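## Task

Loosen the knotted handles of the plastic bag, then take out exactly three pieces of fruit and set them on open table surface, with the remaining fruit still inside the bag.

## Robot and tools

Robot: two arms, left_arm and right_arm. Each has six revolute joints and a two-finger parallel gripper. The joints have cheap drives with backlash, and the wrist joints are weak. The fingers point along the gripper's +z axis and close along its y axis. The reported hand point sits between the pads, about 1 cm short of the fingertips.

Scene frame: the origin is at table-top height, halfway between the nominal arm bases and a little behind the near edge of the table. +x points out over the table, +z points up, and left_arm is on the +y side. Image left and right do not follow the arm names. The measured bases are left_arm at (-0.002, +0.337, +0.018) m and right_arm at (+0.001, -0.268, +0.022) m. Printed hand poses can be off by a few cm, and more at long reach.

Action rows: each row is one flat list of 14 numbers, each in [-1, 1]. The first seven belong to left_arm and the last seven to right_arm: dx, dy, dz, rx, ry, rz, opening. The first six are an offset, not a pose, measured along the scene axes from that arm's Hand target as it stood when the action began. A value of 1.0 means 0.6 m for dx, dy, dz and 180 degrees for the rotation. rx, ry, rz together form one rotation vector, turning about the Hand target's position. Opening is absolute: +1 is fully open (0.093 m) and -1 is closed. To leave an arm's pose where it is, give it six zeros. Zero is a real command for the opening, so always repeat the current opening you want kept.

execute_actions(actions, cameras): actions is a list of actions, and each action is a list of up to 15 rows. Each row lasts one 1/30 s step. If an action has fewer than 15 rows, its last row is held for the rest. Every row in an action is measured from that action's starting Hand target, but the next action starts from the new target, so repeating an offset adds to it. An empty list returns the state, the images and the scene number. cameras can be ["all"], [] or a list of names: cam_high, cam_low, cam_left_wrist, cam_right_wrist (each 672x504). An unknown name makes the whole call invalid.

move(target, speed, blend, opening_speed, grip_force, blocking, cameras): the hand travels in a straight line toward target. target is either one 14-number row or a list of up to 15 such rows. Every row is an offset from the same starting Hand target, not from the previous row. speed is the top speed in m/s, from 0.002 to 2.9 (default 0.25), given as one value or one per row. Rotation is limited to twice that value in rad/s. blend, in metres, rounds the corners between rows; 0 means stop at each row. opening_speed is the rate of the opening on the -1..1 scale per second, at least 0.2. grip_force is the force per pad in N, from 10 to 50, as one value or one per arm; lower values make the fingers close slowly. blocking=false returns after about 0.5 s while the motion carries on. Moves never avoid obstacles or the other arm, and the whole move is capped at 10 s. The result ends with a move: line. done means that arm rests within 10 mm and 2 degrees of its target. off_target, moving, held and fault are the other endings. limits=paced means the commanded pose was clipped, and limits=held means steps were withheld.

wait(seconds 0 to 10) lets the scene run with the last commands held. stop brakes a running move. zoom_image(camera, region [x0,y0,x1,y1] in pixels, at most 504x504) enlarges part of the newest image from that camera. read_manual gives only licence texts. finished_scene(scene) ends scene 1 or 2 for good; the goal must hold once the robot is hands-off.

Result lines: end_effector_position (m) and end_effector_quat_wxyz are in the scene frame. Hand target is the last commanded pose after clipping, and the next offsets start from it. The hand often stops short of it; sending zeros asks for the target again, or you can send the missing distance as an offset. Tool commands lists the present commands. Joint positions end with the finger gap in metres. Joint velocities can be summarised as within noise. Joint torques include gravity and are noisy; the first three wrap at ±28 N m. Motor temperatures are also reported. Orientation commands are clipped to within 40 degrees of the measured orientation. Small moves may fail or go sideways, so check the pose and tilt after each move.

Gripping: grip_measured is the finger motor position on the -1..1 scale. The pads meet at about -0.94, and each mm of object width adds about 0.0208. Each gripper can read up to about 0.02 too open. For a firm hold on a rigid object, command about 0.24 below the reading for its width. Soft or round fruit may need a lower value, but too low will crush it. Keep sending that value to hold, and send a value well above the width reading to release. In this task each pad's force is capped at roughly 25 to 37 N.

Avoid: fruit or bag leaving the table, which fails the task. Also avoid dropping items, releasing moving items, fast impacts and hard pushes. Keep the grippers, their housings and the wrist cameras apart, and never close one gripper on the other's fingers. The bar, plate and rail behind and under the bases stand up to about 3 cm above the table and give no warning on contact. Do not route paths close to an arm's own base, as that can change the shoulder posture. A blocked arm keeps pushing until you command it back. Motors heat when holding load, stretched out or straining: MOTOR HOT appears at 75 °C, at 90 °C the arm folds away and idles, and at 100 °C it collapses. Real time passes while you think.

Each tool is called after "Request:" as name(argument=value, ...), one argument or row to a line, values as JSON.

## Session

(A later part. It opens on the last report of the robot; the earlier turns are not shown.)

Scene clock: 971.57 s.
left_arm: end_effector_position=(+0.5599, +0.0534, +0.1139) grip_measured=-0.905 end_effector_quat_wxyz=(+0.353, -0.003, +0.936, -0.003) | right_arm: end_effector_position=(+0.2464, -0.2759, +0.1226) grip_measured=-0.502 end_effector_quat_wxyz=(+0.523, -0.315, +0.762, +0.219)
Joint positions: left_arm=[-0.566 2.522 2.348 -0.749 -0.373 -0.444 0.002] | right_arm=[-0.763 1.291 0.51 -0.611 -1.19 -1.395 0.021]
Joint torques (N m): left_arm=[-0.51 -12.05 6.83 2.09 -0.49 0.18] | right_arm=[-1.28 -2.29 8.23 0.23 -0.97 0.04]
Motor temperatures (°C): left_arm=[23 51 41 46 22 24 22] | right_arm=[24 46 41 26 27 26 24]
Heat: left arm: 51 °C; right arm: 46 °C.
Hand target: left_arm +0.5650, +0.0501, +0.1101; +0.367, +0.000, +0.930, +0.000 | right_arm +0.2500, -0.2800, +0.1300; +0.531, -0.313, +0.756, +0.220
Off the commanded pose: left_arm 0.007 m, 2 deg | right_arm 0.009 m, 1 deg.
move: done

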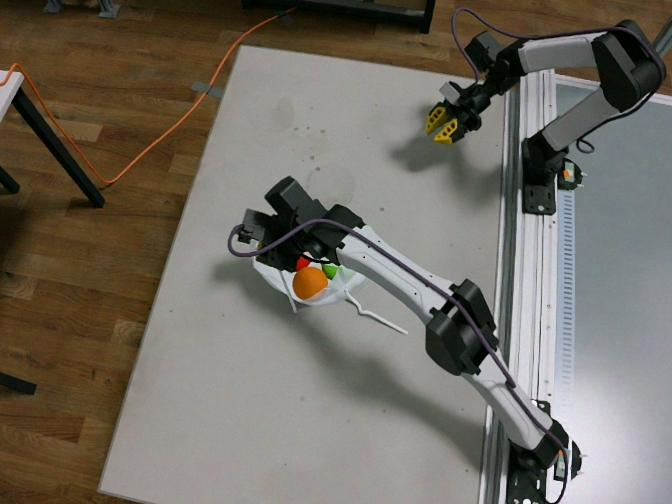

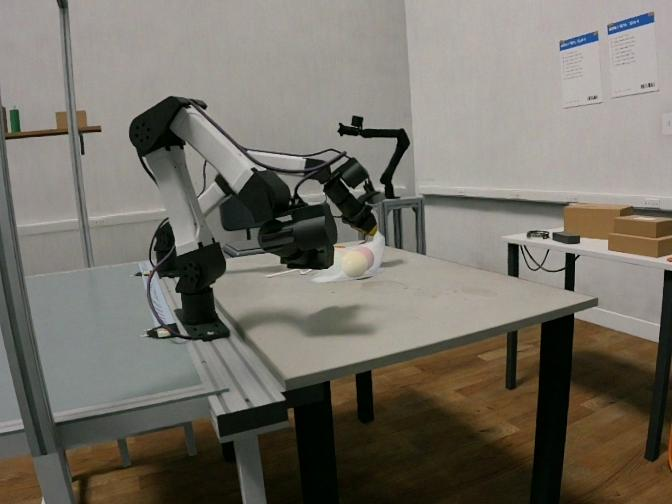

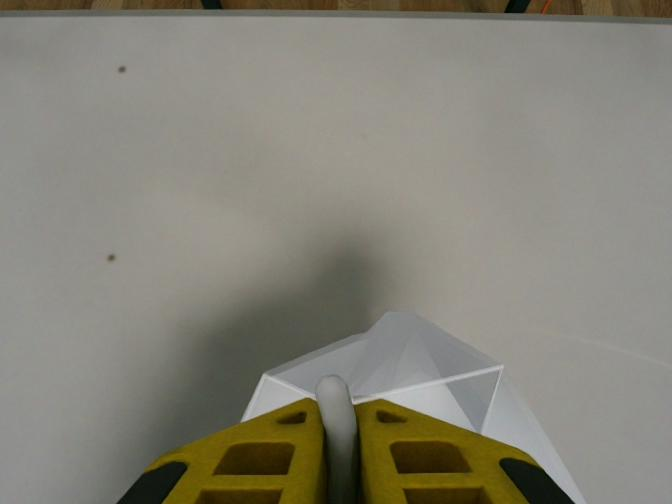

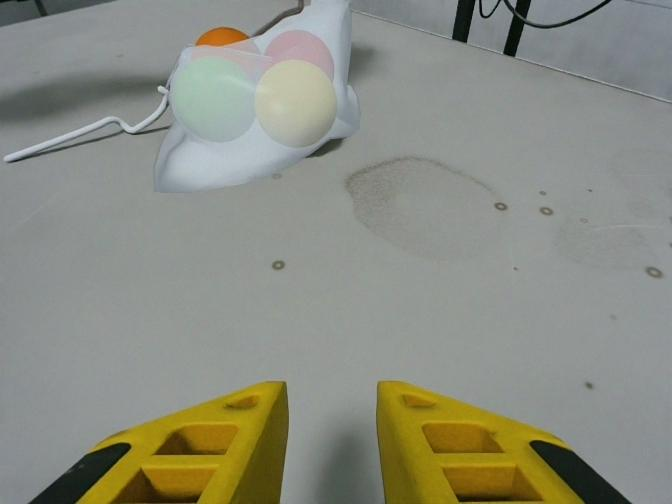

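Request:
move(
  target=[
    [0.0117,0,-0.075,0,0,0,-1, 0,0,0,0,0,0,-0.5],
    [0.0117,0,-0.075,0,0,0,-0.5, 0,0,0,0,0,0,-0.5],
    [-0.055,0,0.02,0,0,0,-0.5, 0,0,0,0,0,0,-0.5],
    [-0.325,-0.0167,0.2,0,0.0728,0,-0.5, 0,0,0,0,0,0,-0.5],
  ],
  speed=[0.1, 0.1, 0.12, 0.25],
  cameras=["all"],
)

Scene clock: 984.07 s.
left_arm: end_effector_position=(+0.3754, +0.0379, +0.2163) grip_measured=-0.502 end_effector_quat_wxyz=(+0.259, +0.006, +0.966, +0.008) | right_arm: end_effector_position=(+0.2464, -0.2759, +0.1226) grip_measured=-0.502 end_effector_quat_wxyz=(+0.523, -0.315, +0.762, +0.219)
Joint positions: left_arm=[-0.811 2.09 2.132 -1.241 -0.396 -0.723 0.021] | right_arm=[-0.763 1.291 0.51 -0.611 -1.19 -1.395 0.021]
Joint torques (N m): left_arm=[-0.34 -10.99 9.72 0.78 -0.24 -0.12] | right_arm=[-1.31 -2.29 8.01 0.24 -0.94 0.04]
Heat: left arm: 54 °C; right arm: 46 °C.
Hand target: left_arm +0.3700, +0.0402, +0.2302; +0.259, +0.000, +0.966, +0.000 | right_arm +0.2500, -0.2800, +0.1300; +0.531, -0.313, +0.756, +0.220
Off the commanded pose: left_arm 0.015 m, 1 deg | right_arm 0.009 m, 1 deg.
move: off_target (left_arm)

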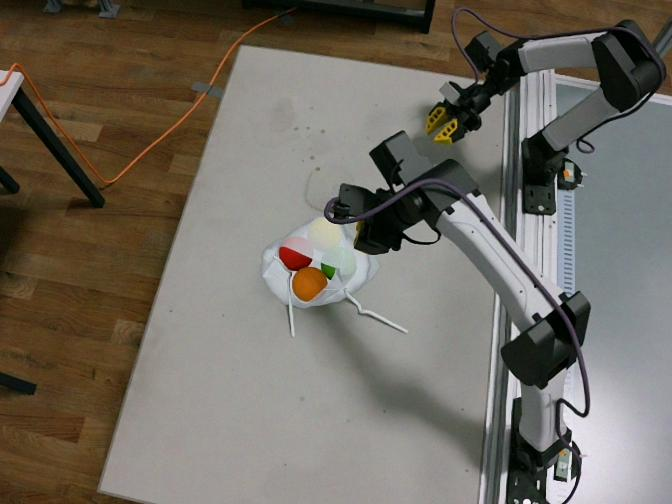

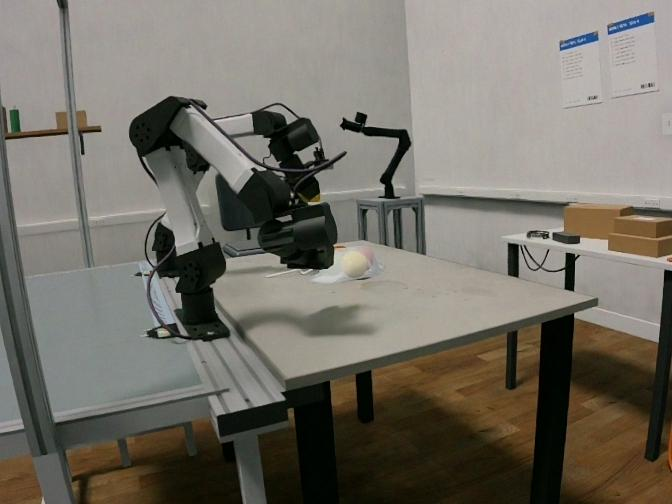

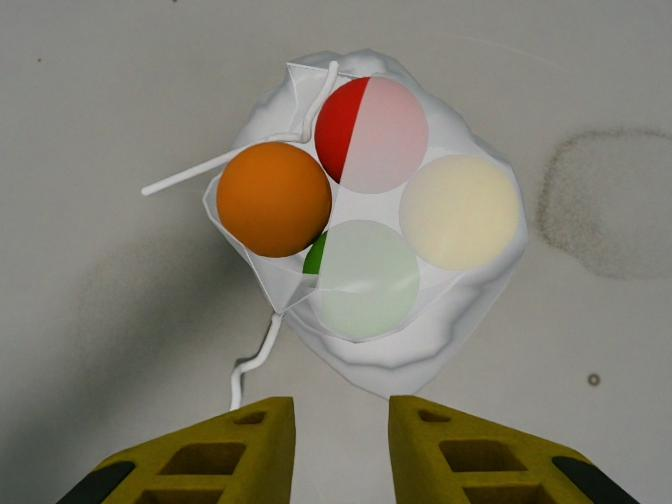

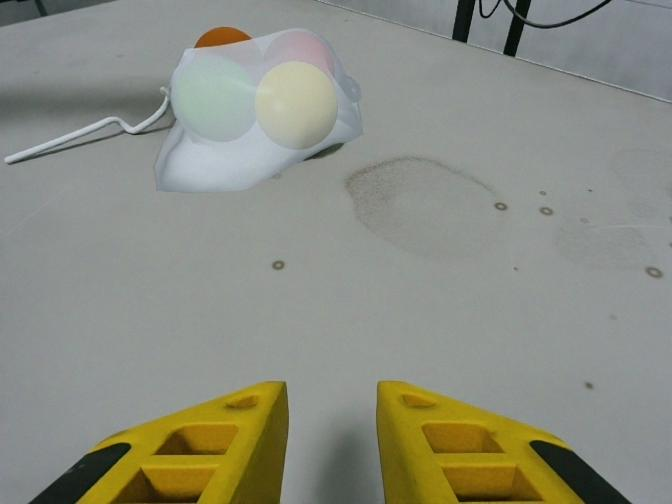

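Request:
zoom_image(
  camera="cam_left_wrist",
  region=[130, 40, 450, 330],
)

Request:
zoom_image(
  camera="cam_high",
  region=[250, 200, 400, 345],
)

Scaled by 1.575 from the camera's 672x504 image, which has a finer 960x720 frame.

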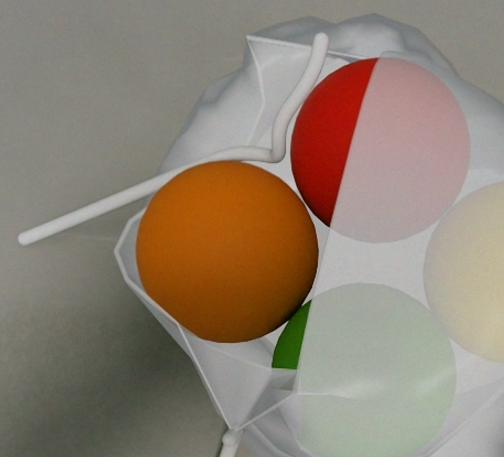

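Scaled by 3.360 from the camera's 672x504 image, which has a finer 960x720 frame.

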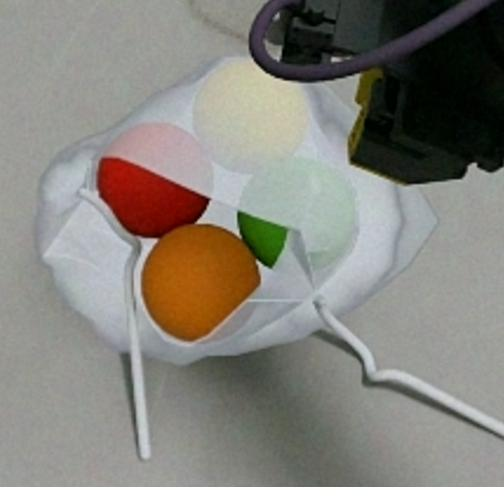

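Request:
move(
  target=[0.1945,0.205,-0.24,0,0,-0.389,-0.42, 0,0,0,0,0,0,-0.5],
  speed=0.2,
  cameras=["cam_left_wrist","cam_high"],
)

Scene clock: 1013.87 s.
left_arm: end_effector_position=(+0.4899, +0.1659, +0.0874) grip_measured=-0.422 end_effector_quat_wxyz=(+0.221, +0.549, +0.795, -0.134) | right_arm: end_effector_position=(+0.2464, -0.2759, +0.1226) grip_measured=-0.502 end_effector_quat_wxyz=(+0.523, -0.315, +0.762, +0.219)
Joint positions: left_arm=[-0.208 2.269 1.925 -0.892 0.401 0.934 0.025] | right_arm=[-0.763 1.291 0.51 -0.611 -1.19 -1.395 0.021]
Joint torques (N m): left_arm=[-0.17 -9.55 9.94 0.67 0.67 0.21] | right_arm=[-1.29 -2.19 8.12 0.26 -0.95 0.05]
Heat: left arm: 52 °C; right arm: 44 °C.
Hand target: left_arm +0.4867, +0.1631, +0.0861; +0.212, +0.554, +0.791, -0.148 | right_arm +0.2500, -0.2800, +0.1300; +0.531, -0.313, +0.756, +0.220
Off the commanded pose: left_arm 0.004 m, 2 deg | right_arm 0.009 m, 1 deg.
move: done
Images, in order (width x height): cam_high 672x504, cam_left_wrist 672x504.

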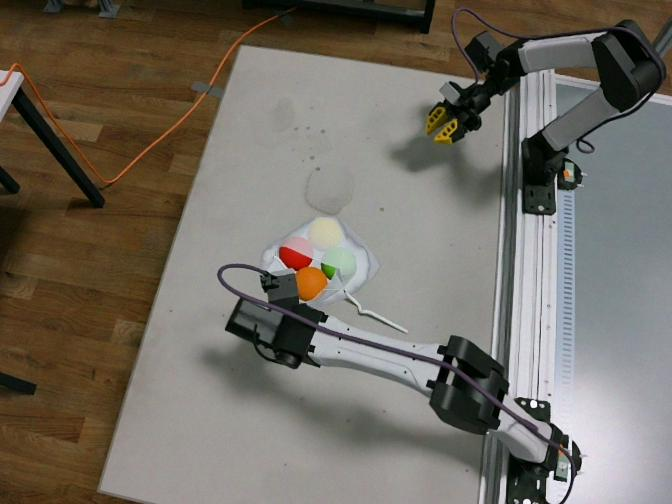

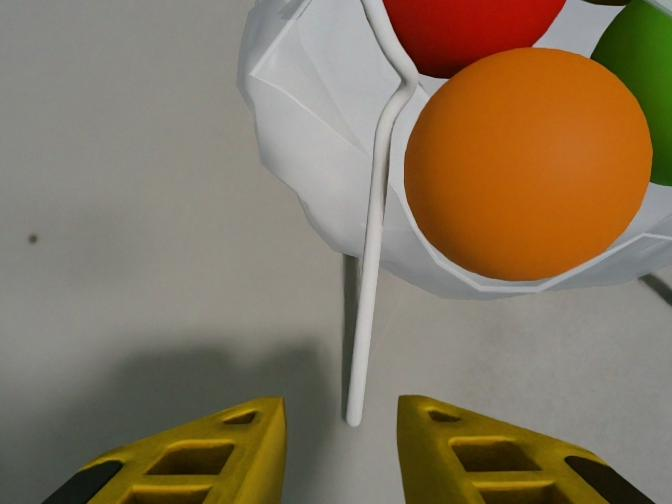

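Request:
move(
  target=[0.0155,-0.0552,-0.0968,0,0,0,-0.42, 0,0,0,0,0,0,-0.5],
  speed=0.08,
  cameras=["cam_left_wrist"],
)

Scene clock: 1023.53 s.
left_arm: end_effector_position=(+0.4911, +0.1357, +0.0325) grip_measured=-0.422 end_effector_quat_wxyz=(+0.202, +0.556, +0.792, -0.148) | right_arm: end_effector_position=(+0.2464, -0.2759, +0.1226) grip_measured=-0.502 end_effector_quat_wxyz=(+0.523, -0.315, +0.762, +0.219)
Joint positions: left_arm=[-0.263 2.393 1.925 -0.796 0.401 0.9 0.025] | right_arm=[-0.763 1.291 0.51 -0.611 -1.19 -1.395 0.021]
Joint torques (N m): left_arm=[-0.88 -10.45 7.36 1.36 0.44 -0.11] | right_arm=[-1.35 -2.29 8.08 0.25 -0.94 -0.02]
Heat: left arm: 50 °C; right arm: 44 °C.
Hand target: left_arm +0.4959, +0.1300, +0.0279; +0.211, +0.554, +0.791, -0.149 | right_arm +0.2500, -0.2800, +0.1300; +0.531, -0.313, +0.756, +0.220
Off the commanded pose: left_arm 0.009 m, 1 deg | right_arm 0.009 m, 1 deg.
move: done
Images, in order (width x height): cam_left_wrist 672x504.

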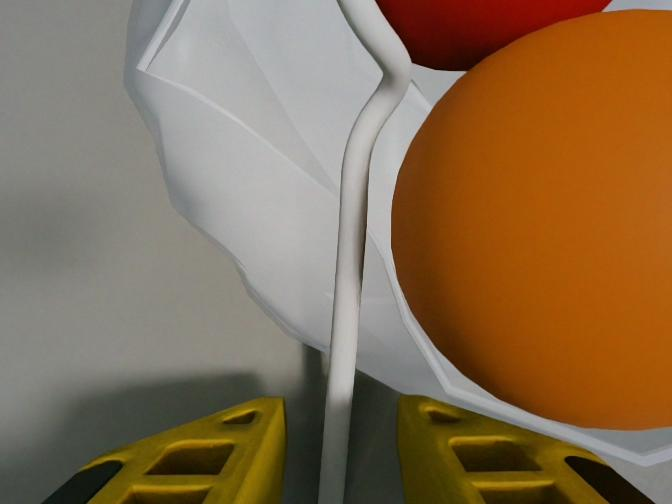

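Request:
move(
  target=[0,0,0,0,0,0,-1, 0,0,0,0,0,0,-0.5],
  opening_speed=0.8,
  cameras=["cam_left_wrist"],
)

Scene clock: 1026.17 s.
left_arm: end_effector_position=(+0.4913, +0.1357, +0.0326) grip_measured=-0.987 end_effector_quat_wxyz=(+0.203, +0.556, +0.792, -0.148) | right_arm: end_effector_position=(+0.2464, -0.2759, +0.1226) grip_measured=-0.502 end_effector_quat_wxyz=(+0.523, -0.315, +0.762, +0.219)
Joint positions: left_arm=[-0.263 2.393 1.925 -0.796 0.401 0.9 0] | right_arm=[-0.763 1.291 0.51 -0.611 -1.19 -1.395 0.021]
Joint torques (N m): left_arm=[-0.72 -10.48 7.34 1.37 0.44 -0.11] | right_arm=[-1.25 -2.35 8.1 0.23 -0.95 0.07]
Heat: left arm: 51 °C; right arm: 44 °C.
Hand target: left_arm +0.4959, +0.1300, +0.0279; +0.211, +0.554, +0.791, -0.149 | right_arm +0.2500, -0.2800, +0.1300; +0.531, -0.313, +0.756, +0.220
Off the commanded pose: left_arm 0.009 m, 1 deg | right_arm 0.009 m, 1 deg.
move: done
Images, in order (width x height): cam_left_wrist 672x504.

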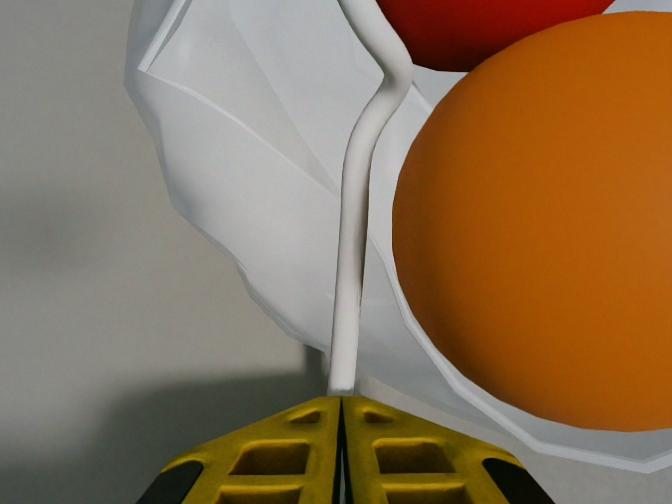

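Request:
move(
  target=[
    [0,0,0.012,0,0,0,-0.42, 0,0,0,0,0,0,-0.5],
    [0.005,-0.012,-0.024,0,0,0,-0.42, 0,0,0,0,0,0,-0.5],
    [0.005,-0.012,-0.024,0,0,0,-1, 0,0,0,0,0,0,-0.5],
  ],
  speed=0.06,
  cameras=["cam_left_wrist"],
)

Scene clock: 1033.00 s.
left_arm: end_effector_position=(+0.4928, +0.1295, +0.0173) grip_measured=-0.948 end_effector_quat_wxyz=(+0.201, +0.555, +0.793, -0.151) | right_arm: end_effector_position=(+0.2464, -0.2759, +0.1226) grip_measured=-0.502 end_effector_quat_wxyz=(+0.523, -0.315, +0.762, +0.219)
Joint positions: left_arm=[-0.273 2.427 1.925 -0.761 0.401 0.887 0] | right_arm=[-0.763 1.291 0.51 -0.611 -1.19 -1.395 0.021]
Joint torques (N m): left_arm=[-0.9 -10.47 7.95 1.38 0.4 -0.13] | right_arm=[-1.25 -2.11 8.1 0.28 -0.94 0.04]
Heat: left arm: 51 °C; right arm: 44 °C.
Hand target: left_arm +0.4989, +0.1228, +0.0135; +0.211, +0.554, +0.791, -0.149 | right_arm +0.2500, -0.2800, +0.1300; +0.531, -0.313, +0.756, +0.220
Off the commanded pose: left_arm 0.010 m, 1 deg | right_arm 0.009 m, 1 deg.
move: done
Images, in order (width x height): cam_left_wrist 672x504.

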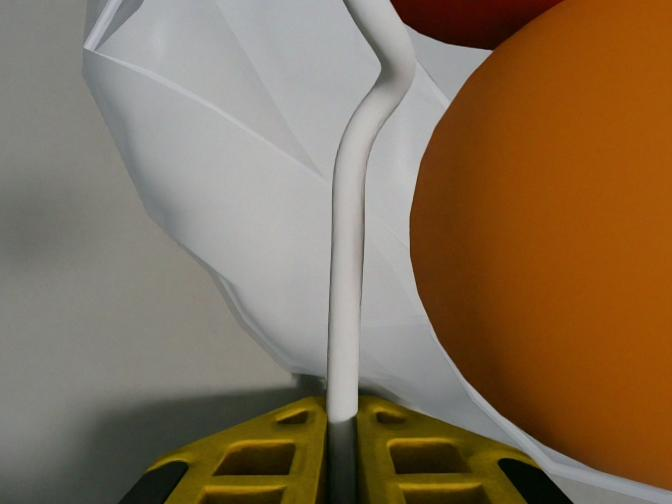

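Request:
move(
  target=[
    [0,0.008,0.0917,0,0,0,-1, 0,0,0,0,0,0,-0.5],
    [0.1,0.05,0.083,0,0,0,-1, 0,0,0,0,0,0,-0.5],
    [0.108,0.05,0.03,0,0,0,-1, 0,0,0,0,0,0,-0.5],
    [0.108,0.05,0.03,0,0,0,-0.42, 0,0,0,0,0,0,-0.5],
    [0.06,0.1,0.15,0,0,0,-0.42, 0,0,0,0,0,0,-0.5],
  ],
  speed=[0.12, 0.12, 0.1, 0.1, 0.15],
  blend=[0.02, 0.02, 0, 0, 0],
  cameras=["cam_left_wrist","cam_high","cam_right_wrist"],
)

Scene clock: 1045.00 s.
left_arm: end_effector_position=(+0.5439, +0.1848, +0.0892) grip_measured=-0.422 end_effector_quat_wxyz=(+0.210, +0.549, +0.797, -0.138) | right_arm: end_effector_position=(+0.2464, -0.2759, +0.1226) grip_measured=-0.502 end_effector_quat_wxyz=(+0.523, -0.315, +0.762, +0.219)
Joint positions: left_arm=[-0.151 2.631 2.598 -1.251 0.419 0.996 0.025] | right_arm=[-0.763 1.291 0.51 -0.611 -1.19 -1.395 0.021]
Joint torques (N m): left_arm=[-0.2 -15.27 6.11 0.66 0.67 0.2] | right_arm=[-1.22 -2.32 8.14 0.28 -0.97 0.03]
Heat: left arm: 51 °C; right arm: 43 °C.
Hand target: left_arm +0.5349, +0.1827, +0.1037; +0.211, +0.554, +0.791, -0.149 | right_arm +0.2500, -0.2800, +0.1300; +0.531, -0.313, +0.756, +0.220
Off the commanded pose: left_arm 0.017 m, 1 deg | right_arm 0.009 m, 1 deg.
move: off_target (left_arm); blend cut to 0.0161 m at target 2; target 4's new opening was sent with left_arm's hand 0.008 m and 3 deg from that target
Images, in order (width x height): cam_high 672x504, cam_left_wrist 672x504, cam_right_wrist 672x504.

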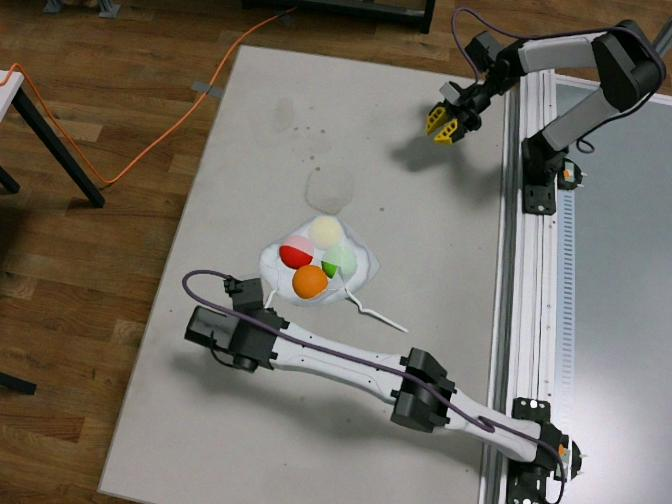

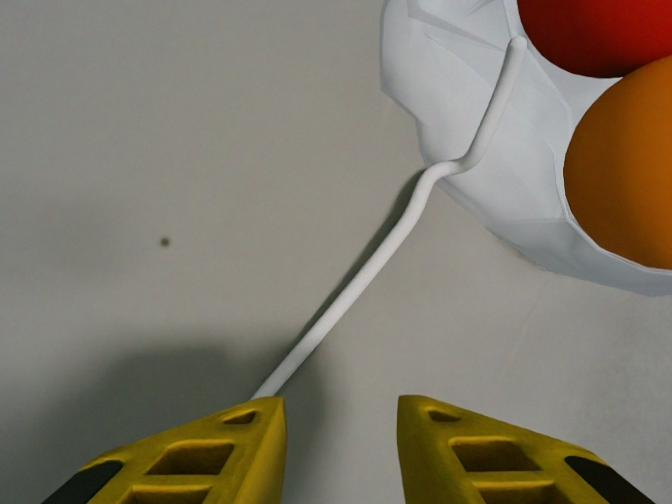

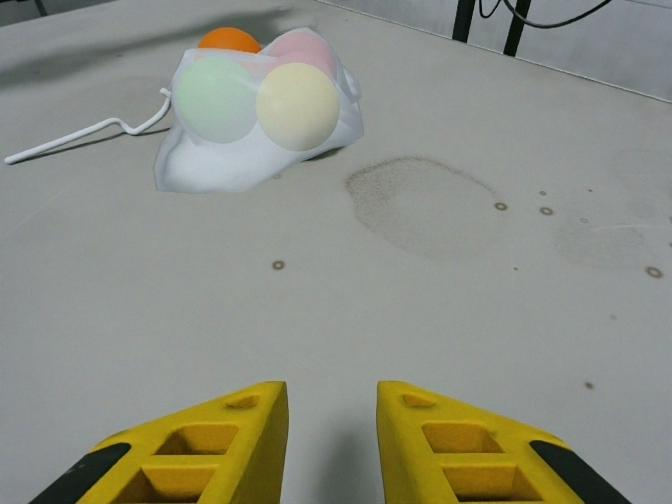

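Request:
move(
  target=[-0.1082,-0.0945,0.0705,0.0274,0.0042,-0.1108,1, 0,0,0,0,0,0,-0.5],
  speed=0.2,
  cameras=["cam_left_wrist"],
)

Scene clock: 1056.90 s.
left_arm: end_effector_position=(+0.4744, +0.1239, +0.1278) grip_measured=+1.000 end_effector_quat_wxyz=(+0.159, +0.681, +0.697, -0.160) | right_arm: end_effector_position=(+0.2464, -0.2759, +0.1226) grip_measured=-0.502 end_effector_quat_wxyz=(+0.523, -0.315, +0.762, +0.219)
Joint positions: left_arm=[-0.291 2.598 2.715 -1.537 0.418 1.225 0.093] | right_arm=[-0.763 1.291 0.51 -0.611 -1.19 -1.395 0.021]
Joint torques (N m): left_arm=[-0.5 -14.24 8.51 0.35 0.23 0.17] | right_arm=[-1.11 -2.45 8.21 0.27 -0.94 0.05]
Motor temperatures (°C): left_arm=[23 53 43 40 22 24 22] | right_arm=[24 43 41 25 27 26 24]
Heat: left arm: 53 °C; right arm: 43 °C.
Hand target: left_arm +0.4701, +0.1261, +0.1459; +0.154, +0.691, +0.690, -0.152 | right_arm +0.2500, -0.2800, +0.1300; +0.531, -0.313, +0.756, +0.220
Off the commanded pose: left_arm 0.019 m, 2 deg | right_arm 0.009 m, 1 deg.
joint sent to its limit (left arm) — joint 4 (wrist pitch), lower limit. The joint targets still meet the commanded pose.
move: off_target (left_arm)
Images, in order (width x height): cam_left_wrist 672x504.

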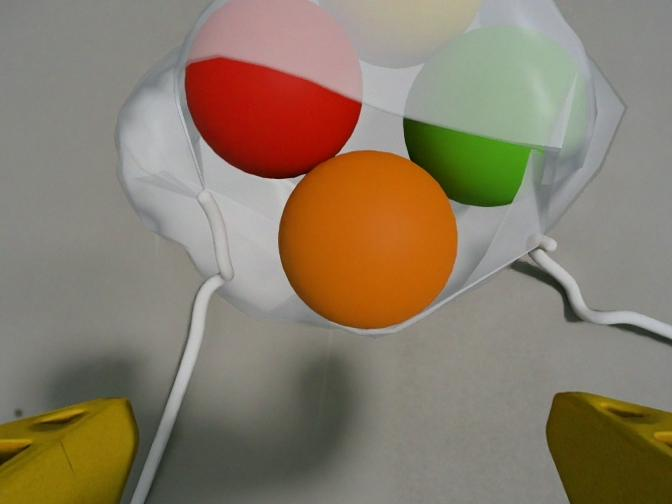

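Request:
move(
  target=[-0.0025,-0.052,-0.1015,0,0,0,1, 0,0,0,0,0,0,-0.5],
  speed=0.15,
  cameras=["cam_left_wrist"],
)

Scene clock: 1067.60 s.
left_arm: end_effector_position=(+0.4627, +0.0965, +0.0698) grip_measured=+1.000 end_effector_quat_wxyz=(+0.133, +0.690, +0.690, -0.171) | right_arm: end_effector_position=(+0.2464, -0.2759, +0.1226) grip_measured=-0.502 end_effector_quat_wxyz=(+0.523, -0.315, +0.762, +0.219)
Joint positions: left_arm=[-0.349 2.57 2.429 -1.319 0.411 1.198 0.093] | right_arm=[-0.763 1.291 0.51 -0.611 -1.19 -1.395 0.021]
Joint torques (N m): left_arm=[-0.59 -15.21 5.86 0.91 0.17 -0.14] | right_arm=[-1.28 -2.21 8.12 0.24 -0.96 0.04]
Heat: left arm: 53 °C; right arm: 43 °C.
Hand target: left_arm +0.4684, +0.0947, +0.0851; +0.153, +0.691, +0.690, -0.153 | right_arm +0.2500, -0.2800, +0.1300; +0.531, -0.313, +0.756, +0.220
Off the commanded pose: left_arm 0.016 m, 3 deg | right_arm 0.009 m, 1 deg.
move: off_target (left_arm)
Images, in order (width x height): cam_left_wrist 672x504.

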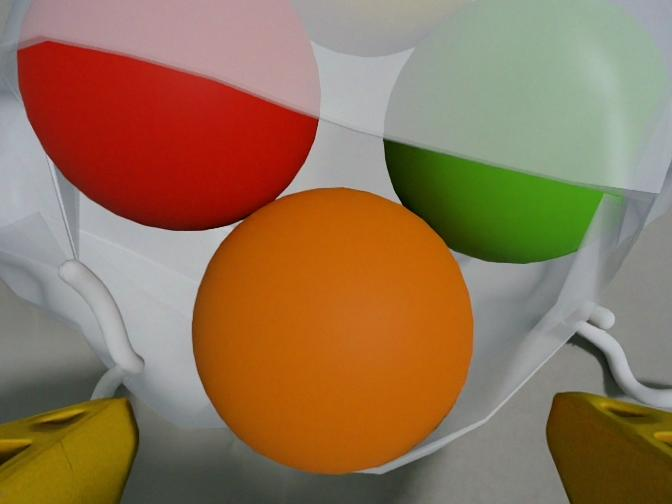

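Request:
move(
  target=[0.0013,-0.0305,-0.0467,0,0,0,0.9, 0,0,0,0,0,0,-0.5],
  speed=0.1,
  cameras=["cam_left_wrist"],
)

Scene clock: 1079.50 s.
left_arm: end_effector_position=(+0.4655, +0.0790, +0.0581) grip_measured=+0.902 end_effector_quat_wxyz=(+0.147, +0.691, +0.688, -0.164) | right_arm: end_effector_position=(+0.2464, -0.2759, +0.1226) grip_measured=-0.502 end_effector_quat_wxyz=(+0.523, -0.315, +0.762, +0.219)
Joint positions: left_arm=[-0.379 2.57 2.378 -1.223 0.405 1.164 0.089] | right_arm=[-0.763 1.291 0.51 -0.611 -1.19 -1.395 0.021]
Joint torques (N m): left_arm=[-0.55 -12.62 5.93 0.97 0.17 -0.11] | right_arm=[-1.22 -2.21 7.99 0.27 -0.97 0.05]
Motor temperatures (°C): left_arm=[23 55 42 39 22 24 22] | right_arm=[24 43 41 25 28 26 24]
Heat: left arm: 55 °C; right arm: 43 °C.
Hand target: left_arm +0.4694, +0.0766, +0.0571; +0.154, +0.691, +0.690, -0.152 | right_arm +0.2500, -0.2800, +0.1300; +0.531, -0.313, +0.756, +0.220
Off the commanded pose: left_arm 0.005 m, 2 deg | right_arm 0.009 m, 1 deg.
move: done
Images, in order (width x height): cam_left_wrist 672x504.

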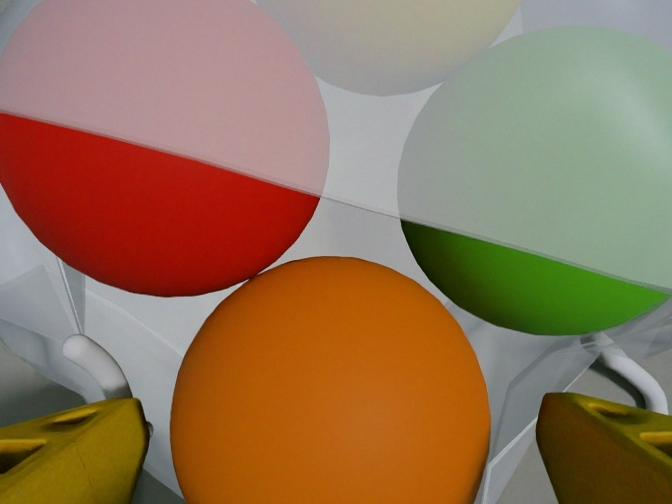

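Request:
move(
  target=[0.0,0.0,-0.024,0,0,0,0.9, 0,0,0,0,0,0,-0.5],
  speed=0.1,
  cameras=["cam_left_wrist"],
)

Scene clock: 1085.90 s.
left_arm: end_effector_position=(+0.4657, +0.0787, +0.0432) grip_measured=+0.902 end_effector_quat_wxyz=(+0.147, +0.691, +0.688, -0.164) | right_arm: end_effector_position=(+0.2464, -0.2759, +0.1226) grip_measured=-0.502 end_effector_quat_wxyz=(+0.523, -0.315, +0.762, +0.219)
Joint positions: left_arm=[-0.379 2.57 2.319 -1.164 0.405 1.163 0.089] | right_arm=[-0.763 1.291 0.51 -0.611 -1.19 -1.395 0.021]
Joint torques (N m): left_arm=[-0.68 -12.88 5.97 0.99 0.17 -0.11] | right_arm=[-1.25 -2.24 7.97 0.23 -0.97 0.03]
Heat: left arm: 54 °C; right arm: 42 °C.
Hand target: left_arm +0.4693, +0.0766, +0.0426; +0.154, +0.690, +0.690, -0.153 | right_arm +0.2500, -0.2800, +0.1300; +0.531, -0.313, +0.756, +0.220
Off the commanded pose: left_arm 0.004 m, 2 deg | right_arm 0.009 m, 1 deg.
move: done
Images, in order (width x height): cam_left_wrist 672x504.

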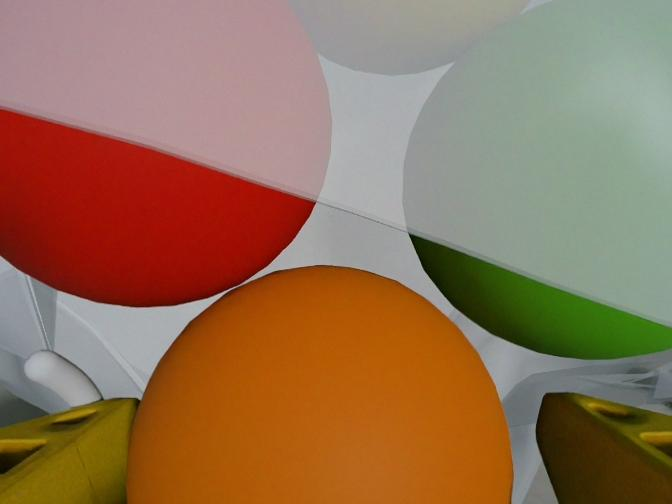

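Request:
move(
  target=[0,0,0,0,0,0,0.35, 0,0,0,0,0,0,-0.5],
  grip_force=[20, 50],
  opening_speed=0.4,
  cameras=["cam_left_wrist"],
)

Scene clock: 1093.07 s.
left_arm: end_effector_position=(+0.4660, +0.0787, +0.0432) grip_measured=+0.407 end_effector_quat_wxyz=(+0.148, +0.691, +0.688, -0.164) | right_arm: end_effector_position=(+0.2464, -0.2759, +0.1226) grip_measured=-0.502 end_effector_quat_wxyz=(+0.523, -0.315, +0.762, +0.219)
Joint positions: left_arm=[-0.379 2.57 2.319 -1.162 0.405 1.163 0.065] | right_arm=[-0.763 1.291 0.51 -0.611 -1.19 -1.395 0.021]
Joint torques (N m): left_arm=[-0.66 -12.92 5.94 0.99 0.18 -0.11] | right_arm=[-1.17 -2.24 8.14 0.22 -0.95 0.05]
Heat: left arm: 54 °C; right arm: 42 °C.
Hand target: left_arm +0.4693, +0.0766, +0.0426; +0.153, +0.690, +0.690, -0.153 | right_arm +0.2500, -0.2800, +0.1300; +0.531, -0.313, +0.756, +0.220
Off the commanded pose: left_arm 0.004 m, 1 deg | right_arm 0.009 m, 1 deg.
grip_force (N): 20, 50
move: done
Images, in order (width x height): cam_left_wrist 672x504.

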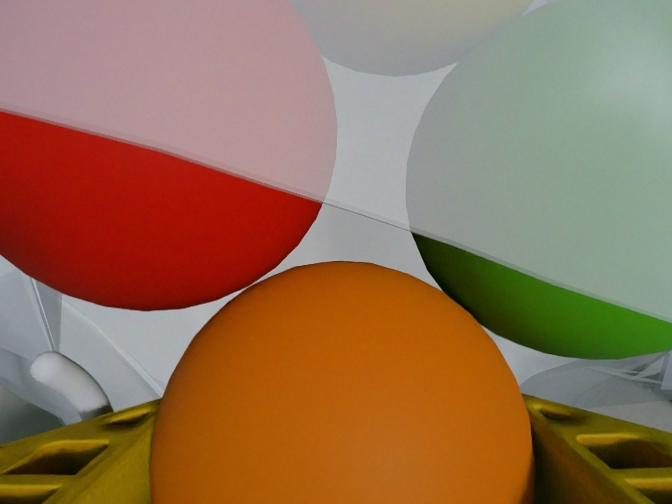

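Request:
move(
  target=[0,0.02,0.2,0,0,0,0.35, 0,0,0,0,0,0,-0.5],
  speed=0.1,
  cameras=["cam_left_wrist","cam_high","cam_right_wrist"],
)

Scene clock: 1098.83 s.
left_arm: end_effector_position=(+0.4715, +0.0837, +0.1645) grip_measured=+0.384 end_effector_quat_wxyz=(+0.203, +0.688, +0.683, -0.139) | right_arm: end_effector_position=(+0.2464, -0.2759, +0.1226) grip_measured=-0.502 end_effector_quat_wxyz=(+0.523, -0.315, +0.762, +0.219)
Joint positions: left_arm=[-0.371 2.594 2.841 -1.535 0.403 1.152 0.064] | right_arm=[-0.763 1.291 0.51 -0.611 -1.19 -1.395 0.021]
Joint torques (N m): left_arm=[0.09 -10.99 8.64 0.6 0.29 -0.13] | right_arm=[-1.26 -2.22 8.16 0.26 -0.94 0.03]
Heat: left arm: 54 °C; right arm: 42 °C.
Hand target: left_arm +0.4692, +0.0885, +0.1626; +0.153, +0.691, +0.690, -0.153 | right_arm +0.2500, -0.2800, +0.1300; +0.531, -0.313, +0.756, +0.220
Off the commanded pose: left_arm 0.006 m, 6 deg | right_arm 0.009 m, 1 deg.
joint sent to its limit (left arm) — joint 4 (wrist pitch), lower limit. The joint targets are off in orientation, not in position.
grip_force (N): 20, 50
move: off_target (left_arm)
Images, in order (width x height): cam_high 672x504, cam_left_wrist 672x504, cam_right_wrist 672x504.

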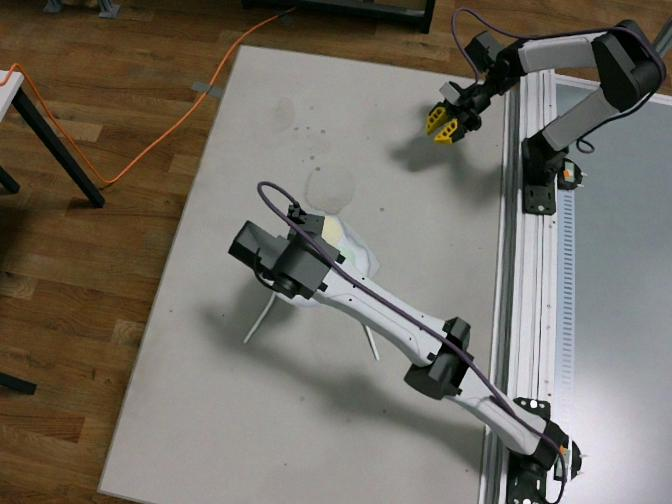

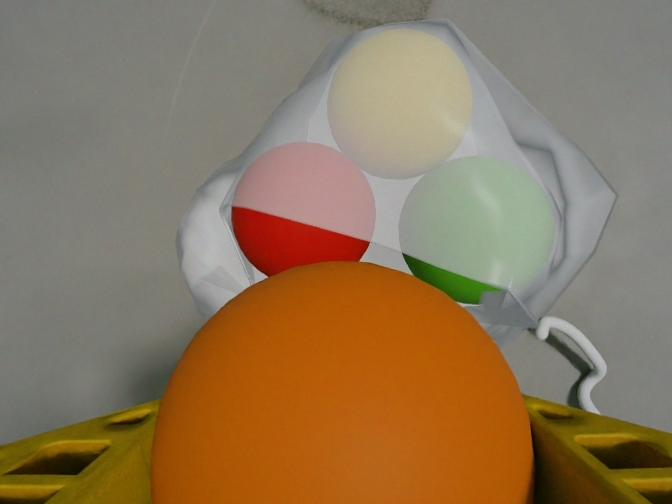

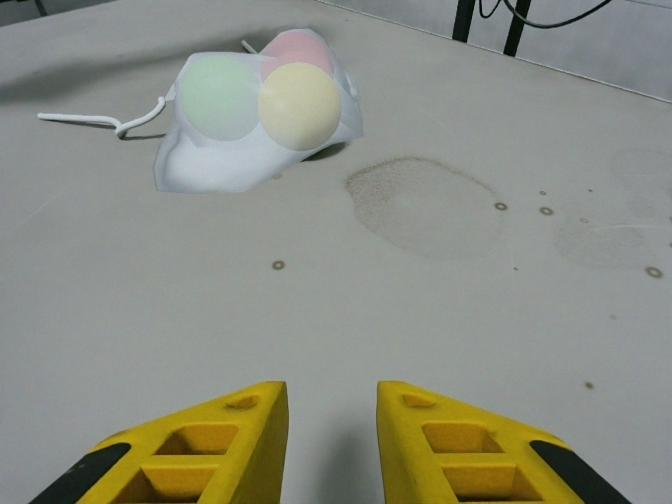

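Request:
move(
  target=[-0.1153, 0.3025, 0.0, 0, 0, 0, 0.35, 0, 0, 0, 0, 0, 0, -0.5],
  speed=0.15,
  cameras=["all"],
)

Scene clock: 1118.40 s.
left_arm: end_effector_position=(+0.4057, +0.2742, +0.1504) grip_measured=+0.384 end_effector_quat_wxyz=(+0.140, +0.686, +0.698, -0.150) | right_arm: end_effector_position=(+0.2464, -0.2759, +0.1226) grip_measured=-0.502 end_effector_quat_wxyz=(+0.523, -0.315, +0.762, +0.219)
Joint positions: left_arm=[0.006 2.106 1.965 -1.43 0.403 1.558 0.064] | right_arm=[-0.763 1.291 0.51 -0.611 -1.19 -1.395 0.021]
Joint torques (N m): left_arm=[-0.35 -12.21 5.71 0.24 0.68 0.21] | right_arm=[-1.26 -2.25 8.08 0.25 -0.95 0.04]
Motor temperatures (°C): left_arm=[23 56 44 37 22 24 22] | right_arm=[24 42 41 25 28 26 24]
Heat: left arm: 56 °C; right arm: 42 °C.
Hand target: left_arm +0.4001, +0.2700, +0.1628; +0.154, +0.691, +0.690, -0.152 | right_arm +0.2500, -0.2800, +0.1300; +0.531, -0.313, +0.756, +0.220
Off the commanded pose: left_arm 0.014 m, 2 deg | right_arm 0.009 m, 1 deg.
grip_force (N): 20, 50
move: off_target (left_arm)

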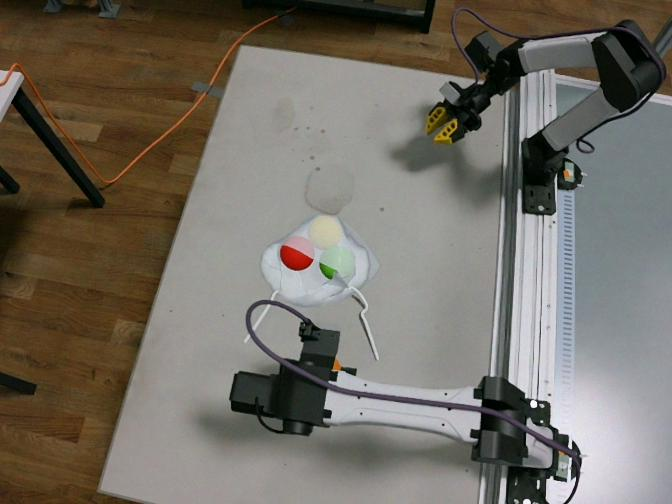

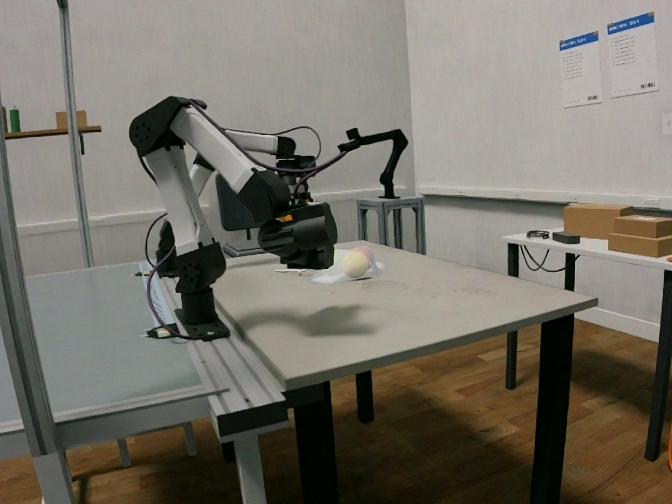

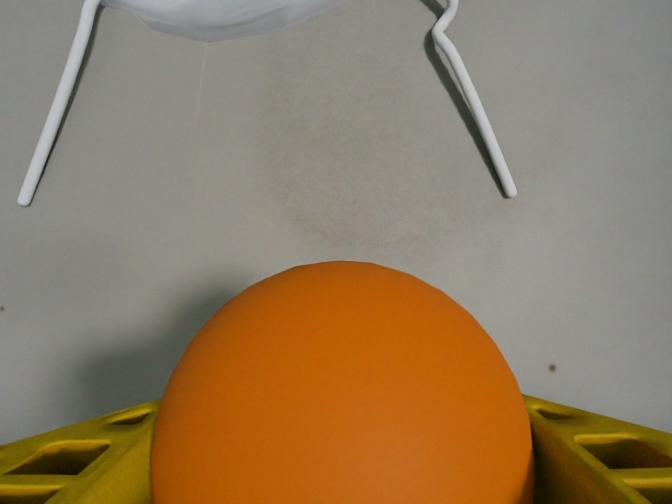

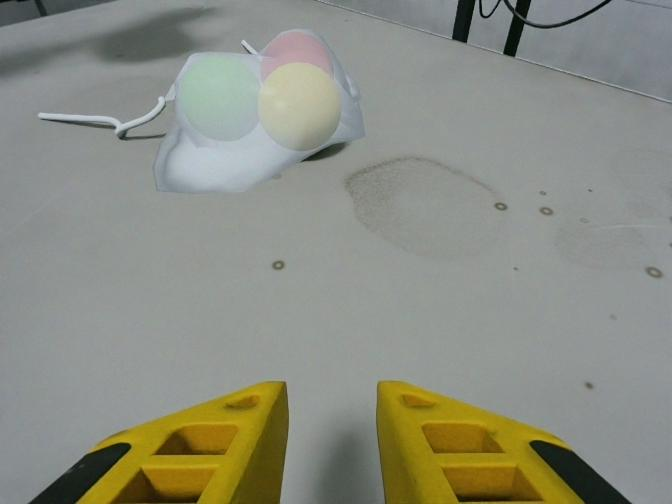

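Request:
move(
  target=[0.0, 0.0, -0.15, 0, 0, 0, 0.35, 0, 0, 0, 0, 0, 0, -0.5],
  speed=0.12,
)

Request:
execute_actions(
  actions=[],
  cameras=["cam_low", "cam_left_wrist"],
)

Scene clock: 1122.73 s.
left_arm: end_effector_position=(+0.3977, +0.2733, +0.0731) grip_measured=+0.383 end_effector_quat_wxyz=(+0.140, +0.687, +0.697, -0.151) | right_arm: end_effector_position=(+0.2464, -0.2759, +0.1226) grip_measured=-0.502 end_effector_quat_wxyz=(+0.523, -0.315, +0.762, +0.219)
Joint positions: left_arm=[0.006 2.098 1.643 -1.119 0.403 1.563 0.064] | right_arm=[-0.763 1.291 0.51 -0.611 -1.19 -1.395 0.021]
Joint torques (N m): left_arm=[-0.2 -9.42 5.6 0.57 0.67 0.19] | right_arm=[-1.33 -2.13 8.02 0.24 -0.93 0.03]
Motor temperatures (°C): left_arm=[23 57 43 37 22 24 22] | right_arm=[24 41 41 25 28 26 24]
Heat: left arm: 57 °C; right arm: 41 °C.
Hand target: left_arm +0.4000, +0.2701, +0.0726; +0.154, +0.691, +0.690, -0.152 | right_arm +0.2500, -0.2800, +0.1300; +0.531, -0.313, +0.756, +0.220
Off the commanded pose: left_arm 0.004 m, 2 deg | right_arm 0.009 m, 1 deg.
grip_force (N): 20, 50
move: done

Scene clock: 1122.73 s.
left_arm: end_effector_position=(+0.3977, +0.2733, +0.0731) grip_measured=+0.383 end_effector_quat_wxyz=(+0.140, +0.687, +0.697, -0.151) | right_arm: end_effector_position=(+0.2464, -0.2759, +0.1226) grip_measured=-0.502 end_effector_quat_wxyz=(+0.523, -0.315, +0.762, +0.219)
Joint positions: left_arm=[0.006 2.098 1.643 -1.119 0.403 1.563 0.064] | right_arm=[-0.763 1.291 0.51 -0.611 -1.19 -1.395 0.021]
Joint velocities: within noise
Joint torques (N m): left_arm=[-0.2 -9.42 5.6 0.57 0.67 0.19] | right_arm=[-1.33 -2.13 8.02 0.24 -0.93 0.03]
Motor temperatures (°C): left_arm=[23 57 43 37 22 24 22] | right_arm=[24 41 41 25 28 26 24]
Heat: left arm: 57 °C; right arm: 41 °C.
Hand target: left_arm +0.4000, +0.2701, +0.0726; +0.154, +0.691, +0.690, -0.152 | right_arm +0.2500, -0.2800, +0.1300; +0.531, -0.313, +0.756, +0.220
Tool commands: left_gripper/opening=+0.35 right_gripper/opening=-0.5
Off the commanded pose: left_arm 0.004 m, 2 deg | right_arm 0.009 m, 1 deg.
grip_force (N): 20, 50
Images, in order (width x height): cam_low 672x504, cam_left_wrist 672x504.

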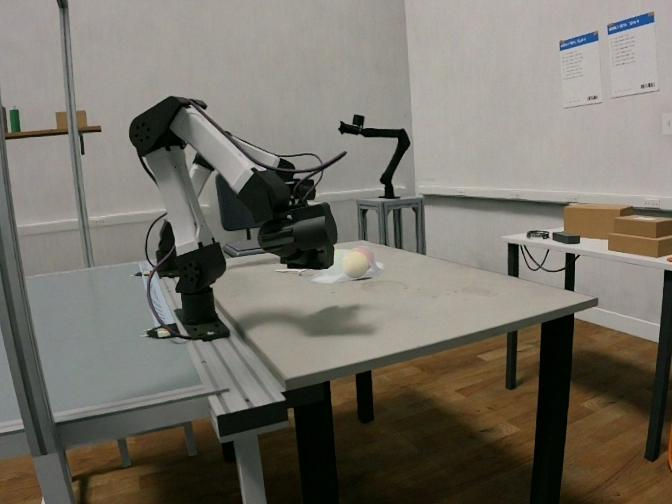

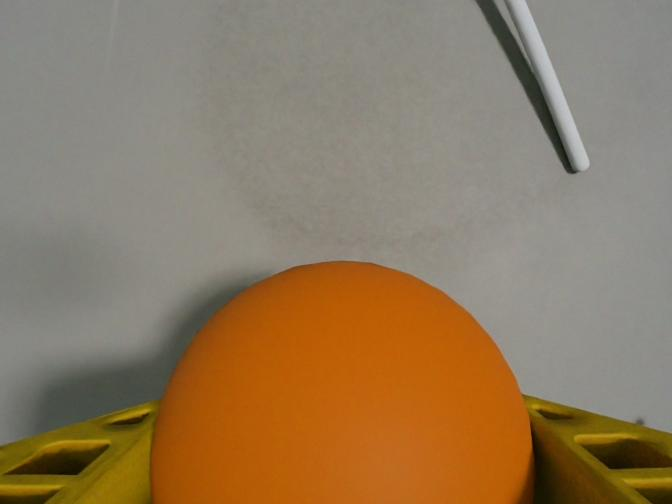

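Request:
move(
  target=[0.0, 0.0, -0.0417, 0, 0, 0, 0.35, 0, 0, 0, 0, 0, 0, -0.5],
  speed=0.05,
  cameras=["cam_left_wrist", "cam_low"],
)

Scene clock: 1126.67 s.
left_arm: end_effector_position=(+0.3984, +0.2731, +0.0529) grip_measured=+0.383 end_effector_quat_wxyz=(+0.144, +0.688, +0.696, -0.147) | right_arm: end_effector_position=(+0.2464, -0.2759, +0.1226) grip_measured=-0.502 end_effector_quat_wxyz=(+0.523, -0.315, +0.762, +0.219)
Joint positions: left_arm=[0.006 2.111 1.581 -1.032 0.403 1.563 0.064] | right_arm=[-0.763 1.291 0.51 -0.611 -1.19 -1.395 0.021]
Joint torques (N m): left_arm=[-0.05 -8.42 5.71 0.51 0.7 0.17] | right_arm=[-1.22 -2.35 8.17 0.24 -0.93 0.03]
Motor temperatures (°C): left_arm=[23 55 43 37 22 24 22] | right_arm=[24 41 41 25 28 26 24]
Heat: left arm: 55 °C; right arm: 41 °C.
Hand target: left_arm +0.3999, +0.2701, +0.0476; +0.153, +0.691, +0.690, -0.153 | right_arm +0.2500, -0.2800, +0.1300; +0.531, -0.313, +0.756, +0.220
Off the commanded pose: left_arm 0.006 m, 1 deg | right_arm 0.009 m, 1 deg.
grip_force (N): 20, 50
move: done
Images, in order (width x height): cam_low 672x504, cam_left_wrist 672x504.

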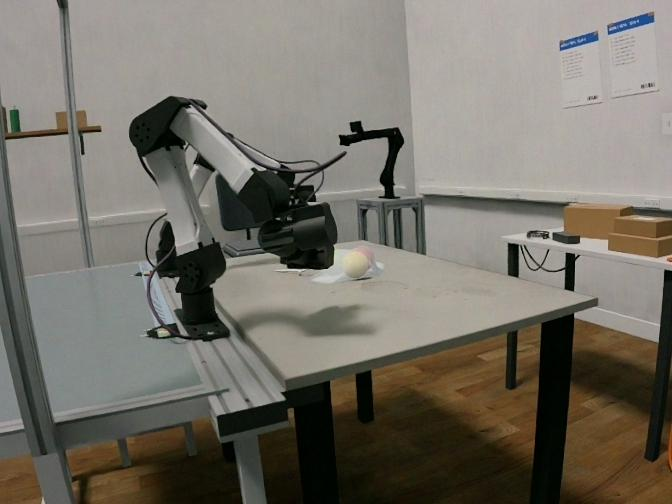

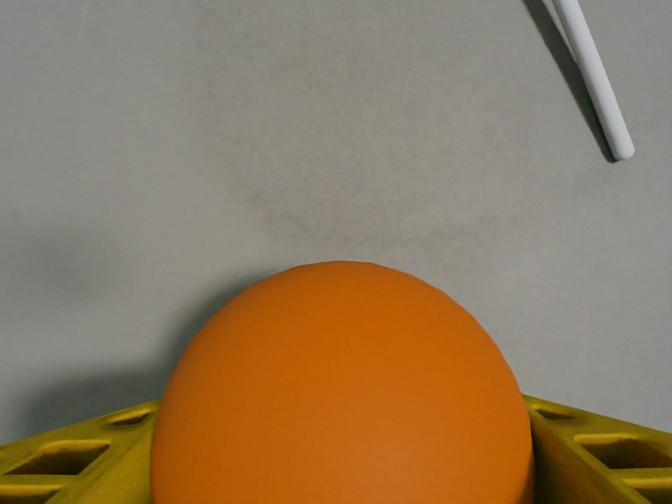

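Request:
move(
  target=[0.0, 0.0, -0.0133, 0, 0, 0, 0.35, 0, 0, 0, 0, 0, 0, -0.5],
  speed=0.05,
  cameras=["cam_left_wrist"],
)

Scene clock: 1129.97 s.
left_arm: end_effector_position=(+0.3990, +0.2730, +0.0458) grip_measured=+0.383 end_effector_quat_wxyz=(+0.145, +0.688, +0.696, -0.146) | right_arm: end_effector_position=(+0.2464, -0.2759, +0.1226) grip_measured=-0.502 end_effector_quat_wxyz=(+0.523, -0.315, +0.762, +0.219)
Joint positions: left_arm=[0.006 2.119 1.565 -1.005 0.403 1.563 0.064] | right_arm=[-0.763 1.291 0.51 -0.611 -1.19 -1.395 0.021]
Joint torques (N m): left_arm=[-0.1 -8.42 5.61 0.64 0.7 0.17] | right_arm=[-1.32 -2.36 8.02 0.25 -0.94 0.02]
Heat: left arm: 54 °C; right arm: 42 °C.
Hand target: left_arm +0.4001, +0.2701, +0.0397; +0.154, +0.691, +0.690, -0.152 | right_arm +0.2500, -0.2800, +0.1300; +0.531, -0.313, +0.756, +0.220
Off the commanded pose: left_arm 0.007 m, 1 deg | right_arm 0.009 m, 1 deg.
grip_force (N): 20, 50
move: done
Images, in order (width x height): cam_left_wrist 672x504.

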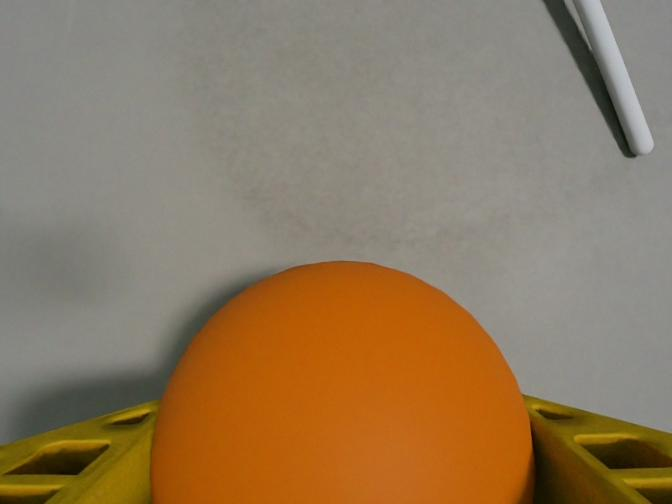

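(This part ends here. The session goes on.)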